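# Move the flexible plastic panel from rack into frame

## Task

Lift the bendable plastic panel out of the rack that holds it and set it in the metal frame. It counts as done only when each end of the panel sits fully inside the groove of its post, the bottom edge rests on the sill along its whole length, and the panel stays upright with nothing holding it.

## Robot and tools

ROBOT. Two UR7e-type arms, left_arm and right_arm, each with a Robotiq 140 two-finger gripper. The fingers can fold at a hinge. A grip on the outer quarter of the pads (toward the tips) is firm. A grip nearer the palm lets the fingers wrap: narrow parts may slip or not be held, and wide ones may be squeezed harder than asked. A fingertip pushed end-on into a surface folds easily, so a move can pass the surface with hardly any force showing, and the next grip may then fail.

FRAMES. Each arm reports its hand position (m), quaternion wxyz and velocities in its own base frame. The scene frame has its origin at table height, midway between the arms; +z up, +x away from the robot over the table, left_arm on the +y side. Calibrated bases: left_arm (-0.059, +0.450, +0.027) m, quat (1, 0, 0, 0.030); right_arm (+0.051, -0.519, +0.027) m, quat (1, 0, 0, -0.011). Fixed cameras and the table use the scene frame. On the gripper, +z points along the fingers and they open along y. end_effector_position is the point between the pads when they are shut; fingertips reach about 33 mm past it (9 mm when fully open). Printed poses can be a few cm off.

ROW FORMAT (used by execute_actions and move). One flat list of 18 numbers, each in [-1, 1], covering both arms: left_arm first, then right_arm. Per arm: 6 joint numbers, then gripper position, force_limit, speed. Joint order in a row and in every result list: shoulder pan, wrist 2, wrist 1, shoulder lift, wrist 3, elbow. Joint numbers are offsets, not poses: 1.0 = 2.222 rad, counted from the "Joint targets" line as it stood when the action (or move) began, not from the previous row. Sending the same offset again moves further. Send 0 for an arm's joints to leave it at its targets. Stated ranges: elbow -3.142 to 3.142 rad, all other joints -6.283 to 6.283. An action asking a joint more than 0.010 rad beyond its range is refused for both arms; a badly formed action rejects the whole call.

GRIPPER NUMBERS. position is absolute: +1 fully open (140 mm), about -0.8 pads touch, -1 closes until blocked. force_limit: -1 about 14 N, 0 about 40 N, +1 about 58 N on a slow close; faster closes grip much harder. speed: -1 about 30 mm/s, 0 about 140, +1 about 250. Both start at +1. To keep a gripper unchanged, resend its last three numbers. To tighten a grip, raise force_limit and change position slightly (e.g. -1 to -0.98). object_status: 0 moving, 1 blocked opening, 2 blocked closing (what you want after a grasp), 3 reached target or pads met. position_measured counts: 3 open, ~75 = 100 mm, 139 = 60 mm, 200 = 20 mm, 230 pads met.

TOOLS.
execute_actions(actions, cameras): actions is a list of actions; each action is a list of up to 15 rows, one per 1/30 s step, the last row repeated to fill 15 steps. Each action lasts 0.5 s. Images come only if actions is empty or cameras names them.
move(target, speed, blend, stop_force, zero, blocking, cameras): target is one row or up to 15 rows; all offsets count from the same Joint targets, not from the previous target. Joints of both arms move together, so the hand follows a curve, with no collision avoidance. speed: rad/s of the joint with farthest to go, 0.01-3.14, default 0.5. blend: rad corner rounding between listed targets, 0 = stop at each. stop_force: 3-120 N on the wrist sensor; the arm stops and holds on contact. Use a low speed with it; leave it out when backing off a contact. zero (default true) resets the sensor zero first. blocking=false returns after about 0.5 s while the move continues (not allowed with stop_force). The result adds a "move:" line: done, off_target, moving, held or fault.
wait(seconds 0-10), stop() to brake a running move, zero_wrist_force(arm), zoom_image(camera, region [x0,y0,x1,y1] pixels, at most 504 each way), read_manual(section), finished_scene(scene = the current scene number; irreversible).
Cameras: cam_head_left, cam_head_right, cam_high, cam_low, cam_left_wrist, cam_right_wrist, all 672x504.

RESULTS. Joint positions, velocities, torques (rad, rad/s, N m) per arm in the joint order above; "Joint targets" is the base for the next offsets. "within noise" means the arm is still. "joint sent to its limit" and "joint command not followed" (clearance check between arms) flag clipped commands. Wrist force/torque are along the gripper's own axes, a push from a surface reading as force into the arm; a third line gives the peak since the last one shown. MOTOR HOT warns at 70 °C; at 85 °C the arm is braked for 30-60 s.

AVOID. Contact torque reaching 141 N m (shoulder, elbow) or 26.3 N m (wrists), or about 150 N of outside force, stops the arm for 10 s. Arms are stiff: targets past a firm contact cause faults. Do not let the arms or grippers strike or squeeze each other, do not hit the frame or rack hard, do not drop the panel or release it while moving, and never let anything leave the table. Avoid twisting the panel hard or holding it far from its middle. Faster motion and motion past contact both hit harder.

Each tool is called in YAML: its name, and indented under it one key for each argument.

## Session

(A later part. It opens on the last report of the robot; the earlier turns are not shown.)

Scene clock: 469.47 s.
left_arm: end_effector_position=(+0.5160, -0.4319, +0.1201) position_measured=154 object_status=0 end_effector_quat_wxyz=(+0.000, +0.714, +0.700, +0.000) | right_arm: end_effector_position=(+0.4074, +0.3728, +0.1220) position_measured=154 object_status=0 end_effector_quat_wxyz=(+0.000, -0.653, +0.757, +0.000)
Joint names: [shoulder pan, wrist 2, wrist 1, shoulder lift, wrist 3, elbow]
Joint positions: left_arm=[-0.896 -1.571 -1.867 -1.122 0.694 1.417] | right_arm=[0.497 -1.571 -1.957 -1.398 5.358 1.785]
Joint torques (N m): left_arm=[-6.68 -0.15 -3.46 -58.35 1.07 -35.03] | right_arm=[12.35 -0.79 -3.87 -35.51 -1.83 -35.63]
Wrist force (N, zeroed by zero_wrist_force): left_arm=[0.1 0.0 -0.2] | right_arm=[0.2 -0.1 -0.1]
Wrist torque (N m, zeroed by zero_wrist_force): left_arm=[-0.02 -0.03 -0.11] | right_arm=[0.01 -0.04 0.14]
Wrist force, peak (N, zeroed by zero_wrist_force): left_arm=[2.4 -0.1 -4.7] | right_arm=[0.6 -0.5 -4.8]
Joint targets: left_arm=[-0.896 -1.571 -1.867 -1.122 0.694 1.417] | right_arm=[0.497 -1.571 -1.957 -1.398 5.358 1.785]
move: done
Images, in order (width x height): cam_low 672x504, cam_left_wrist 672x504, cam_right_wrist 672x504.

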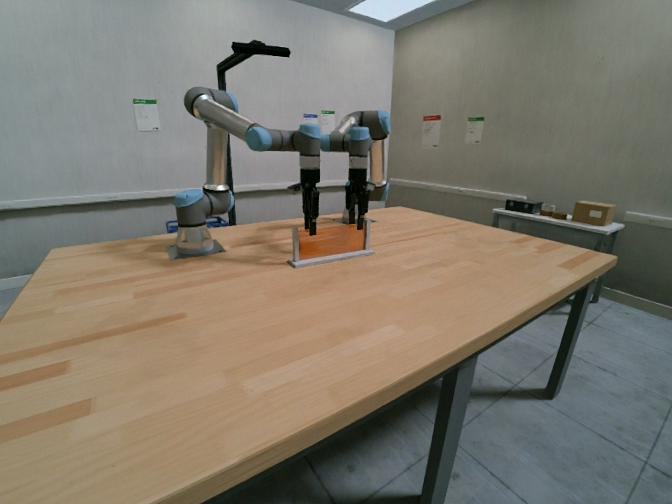

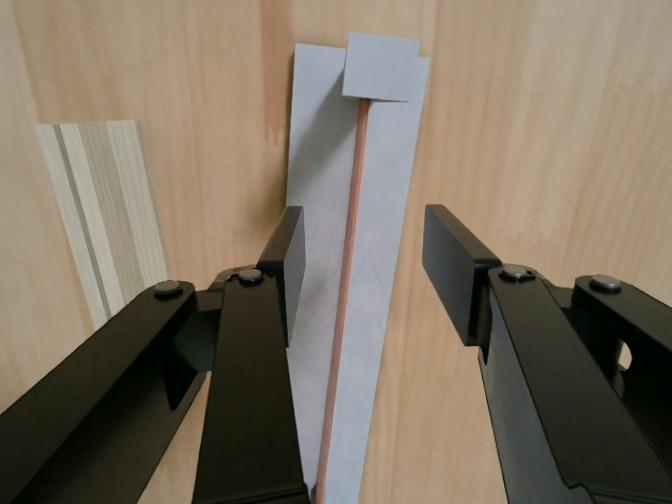

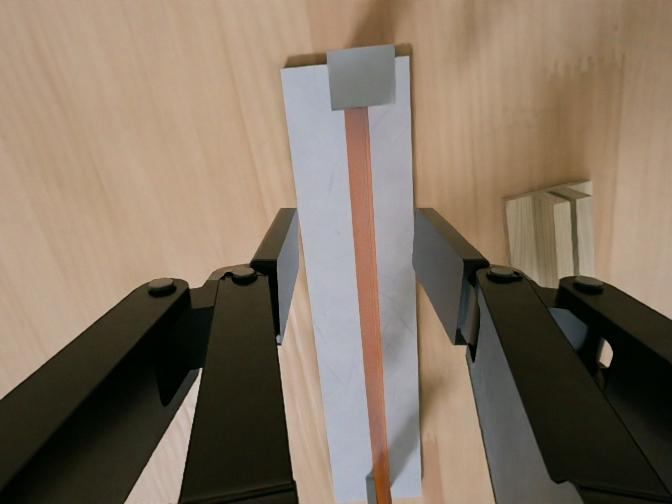

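move:
  target: [0, 0, 0.074838, -0.015981, 0, -0.058857, -0.2, 1.0, -1.0, 0, 0, 0.080448, -0.021992, 0, -0.058456, -0.2, 1.0, -1.0]
  speed: 0.18
  cameras: ["cam_left_wrist", "cam_right_wrist", "cam_low", "cam_head_left", "cam_head_right"]

zoom_image:
  camera: "cam_low"
  region: [270, 190, 400, 290]

zoom_image:
  camera: "cam_left_wrist"
  region: [240, 0, 480, 180]

zoom_image:
  camera: "cam_right_wrist"
  region: [240, 0, 480, 180]

Scene clock: 479.53 s.
left_arm: end_effector_position=(+0.5160, -0.4320, +0.1899) position_measured=154 object_status=3 end_effector_quat_wxyz=(+0.000, +0.714, +0.700, +0.000) | right_arm: end_effector_position=(+0.4074, +0.3728, +0.1919) position_measured=154 object_status=3 end_effector_quat_wxyz=(+0.000, -0.653, +0.757, +0.000)
Joint names: [shoulder pan, wrist 2, wrist 1, shoulder lift, wrist 3, elbow]
Joint positions: left_arm=[-0.896 -1.571 -1.701 -1.157 0.694 1.286] | right_arm=[0.497 -1.571 -1.779 -1.447 5.358 1.655]
Joint torques (N m): left_arm=[-6.55 -0.1 -1.36 -59.24 0.83 -36.77] | right_arm=[12.08 -0.15 -1.31 -35.54 -1.74 -38.07]
Wrist force (N, zeroed by zero_wrist_force): left_arm=[0.1 -0.2 -0.6] | right_arm=[-0.2 -0.4 0.1]
Wrist torque (N m, zeroed by zero_wrist_force): left_arm=[-0.05 -0.07 -0.14] | right_arm=[-0.09 0.07 0.17]
Wrist force, peak (N, zeroed by zero_wrist_force): left_arm=[0.4 -0.2 -1.3] | right_arm=[-0.2 -0.5 -0.5]
Joint targets: left_arm=[-0.896 -1.571 -1.700 -1.157 0.694 1.286] | right_arm=[0.497 -1.571 -1.779 -1.447 5.358 1.655]
move: done
Images, in order (width x height): cam_head_left 672x504, cam_head_right 672x504, cam_low 672x504, cam_left_wrist 672x504, cam_right_wrist 672x504.

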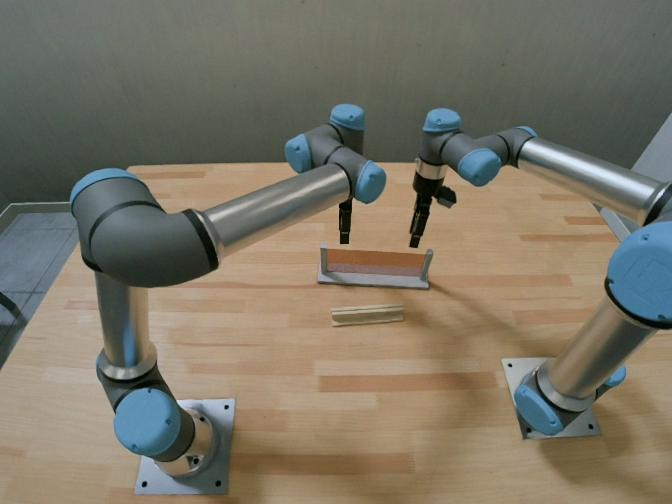

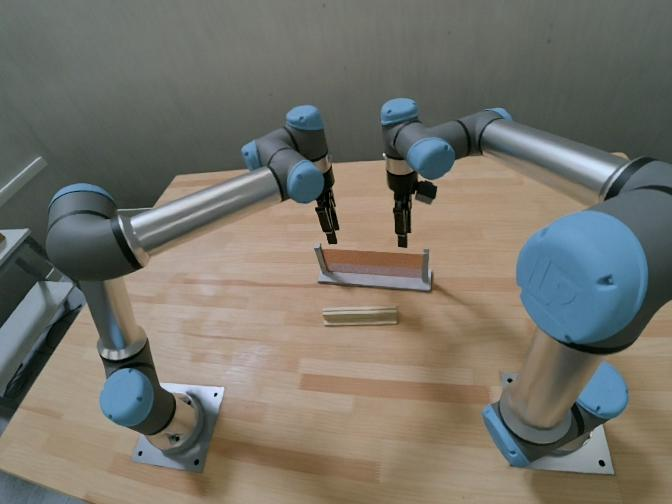

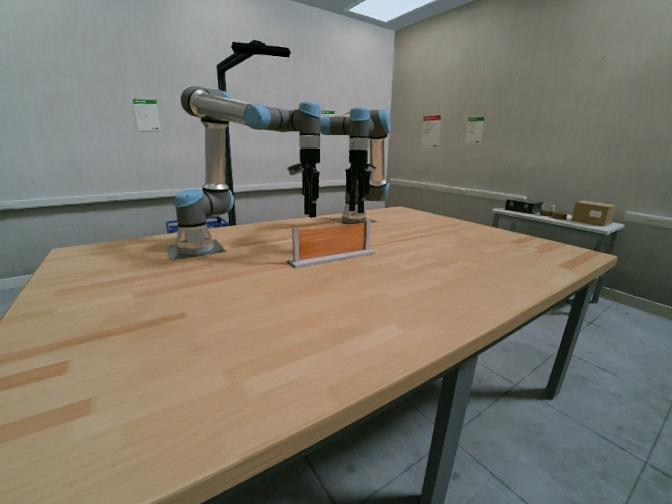

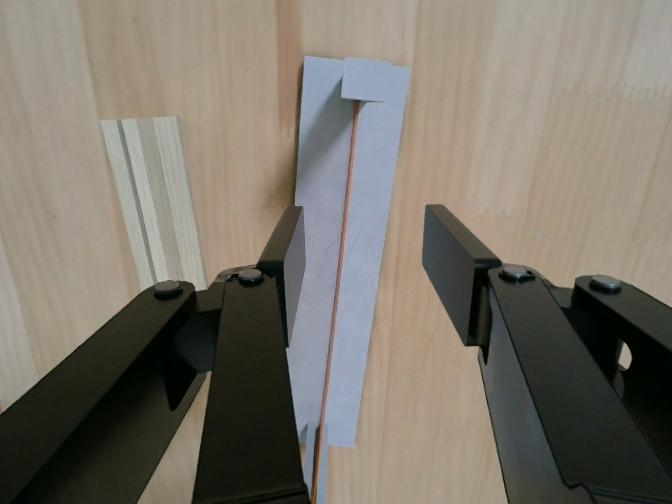

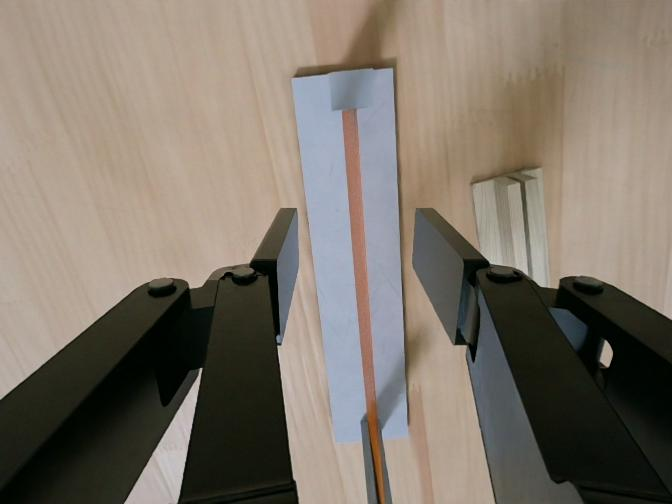

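Scaled by 3.877 from the camera's 672x504 image, which has a finer 960x720 frame.

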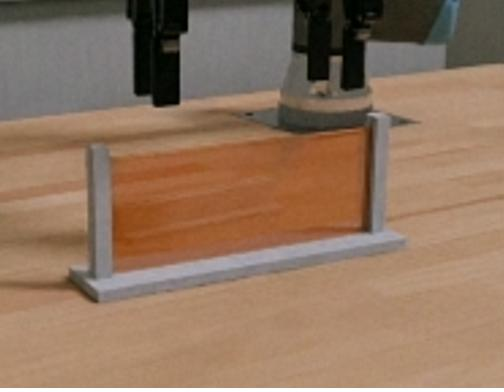

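Scaled by 2.100 from the camera's 672x504 image, which has a finer 960x720 frame.

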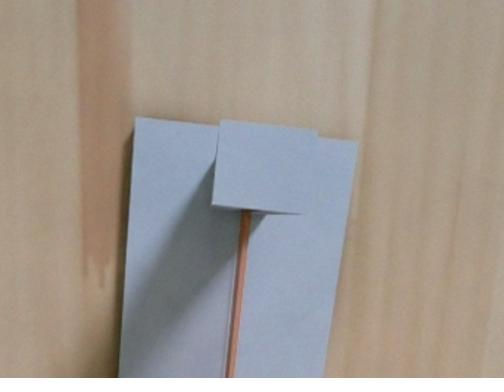

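Scaled by 2.100 from the camera's 672x504 image, which has a finer 960x720 frame.

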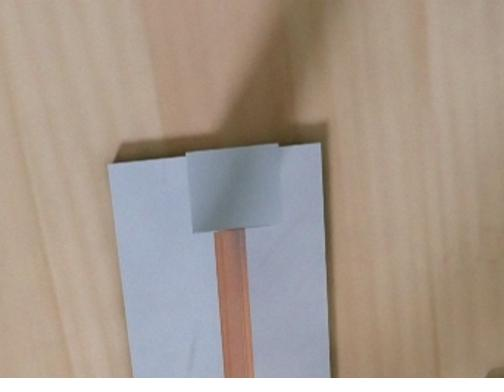

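finished_scene:
  scene: 2

The scene is finished: the task was done.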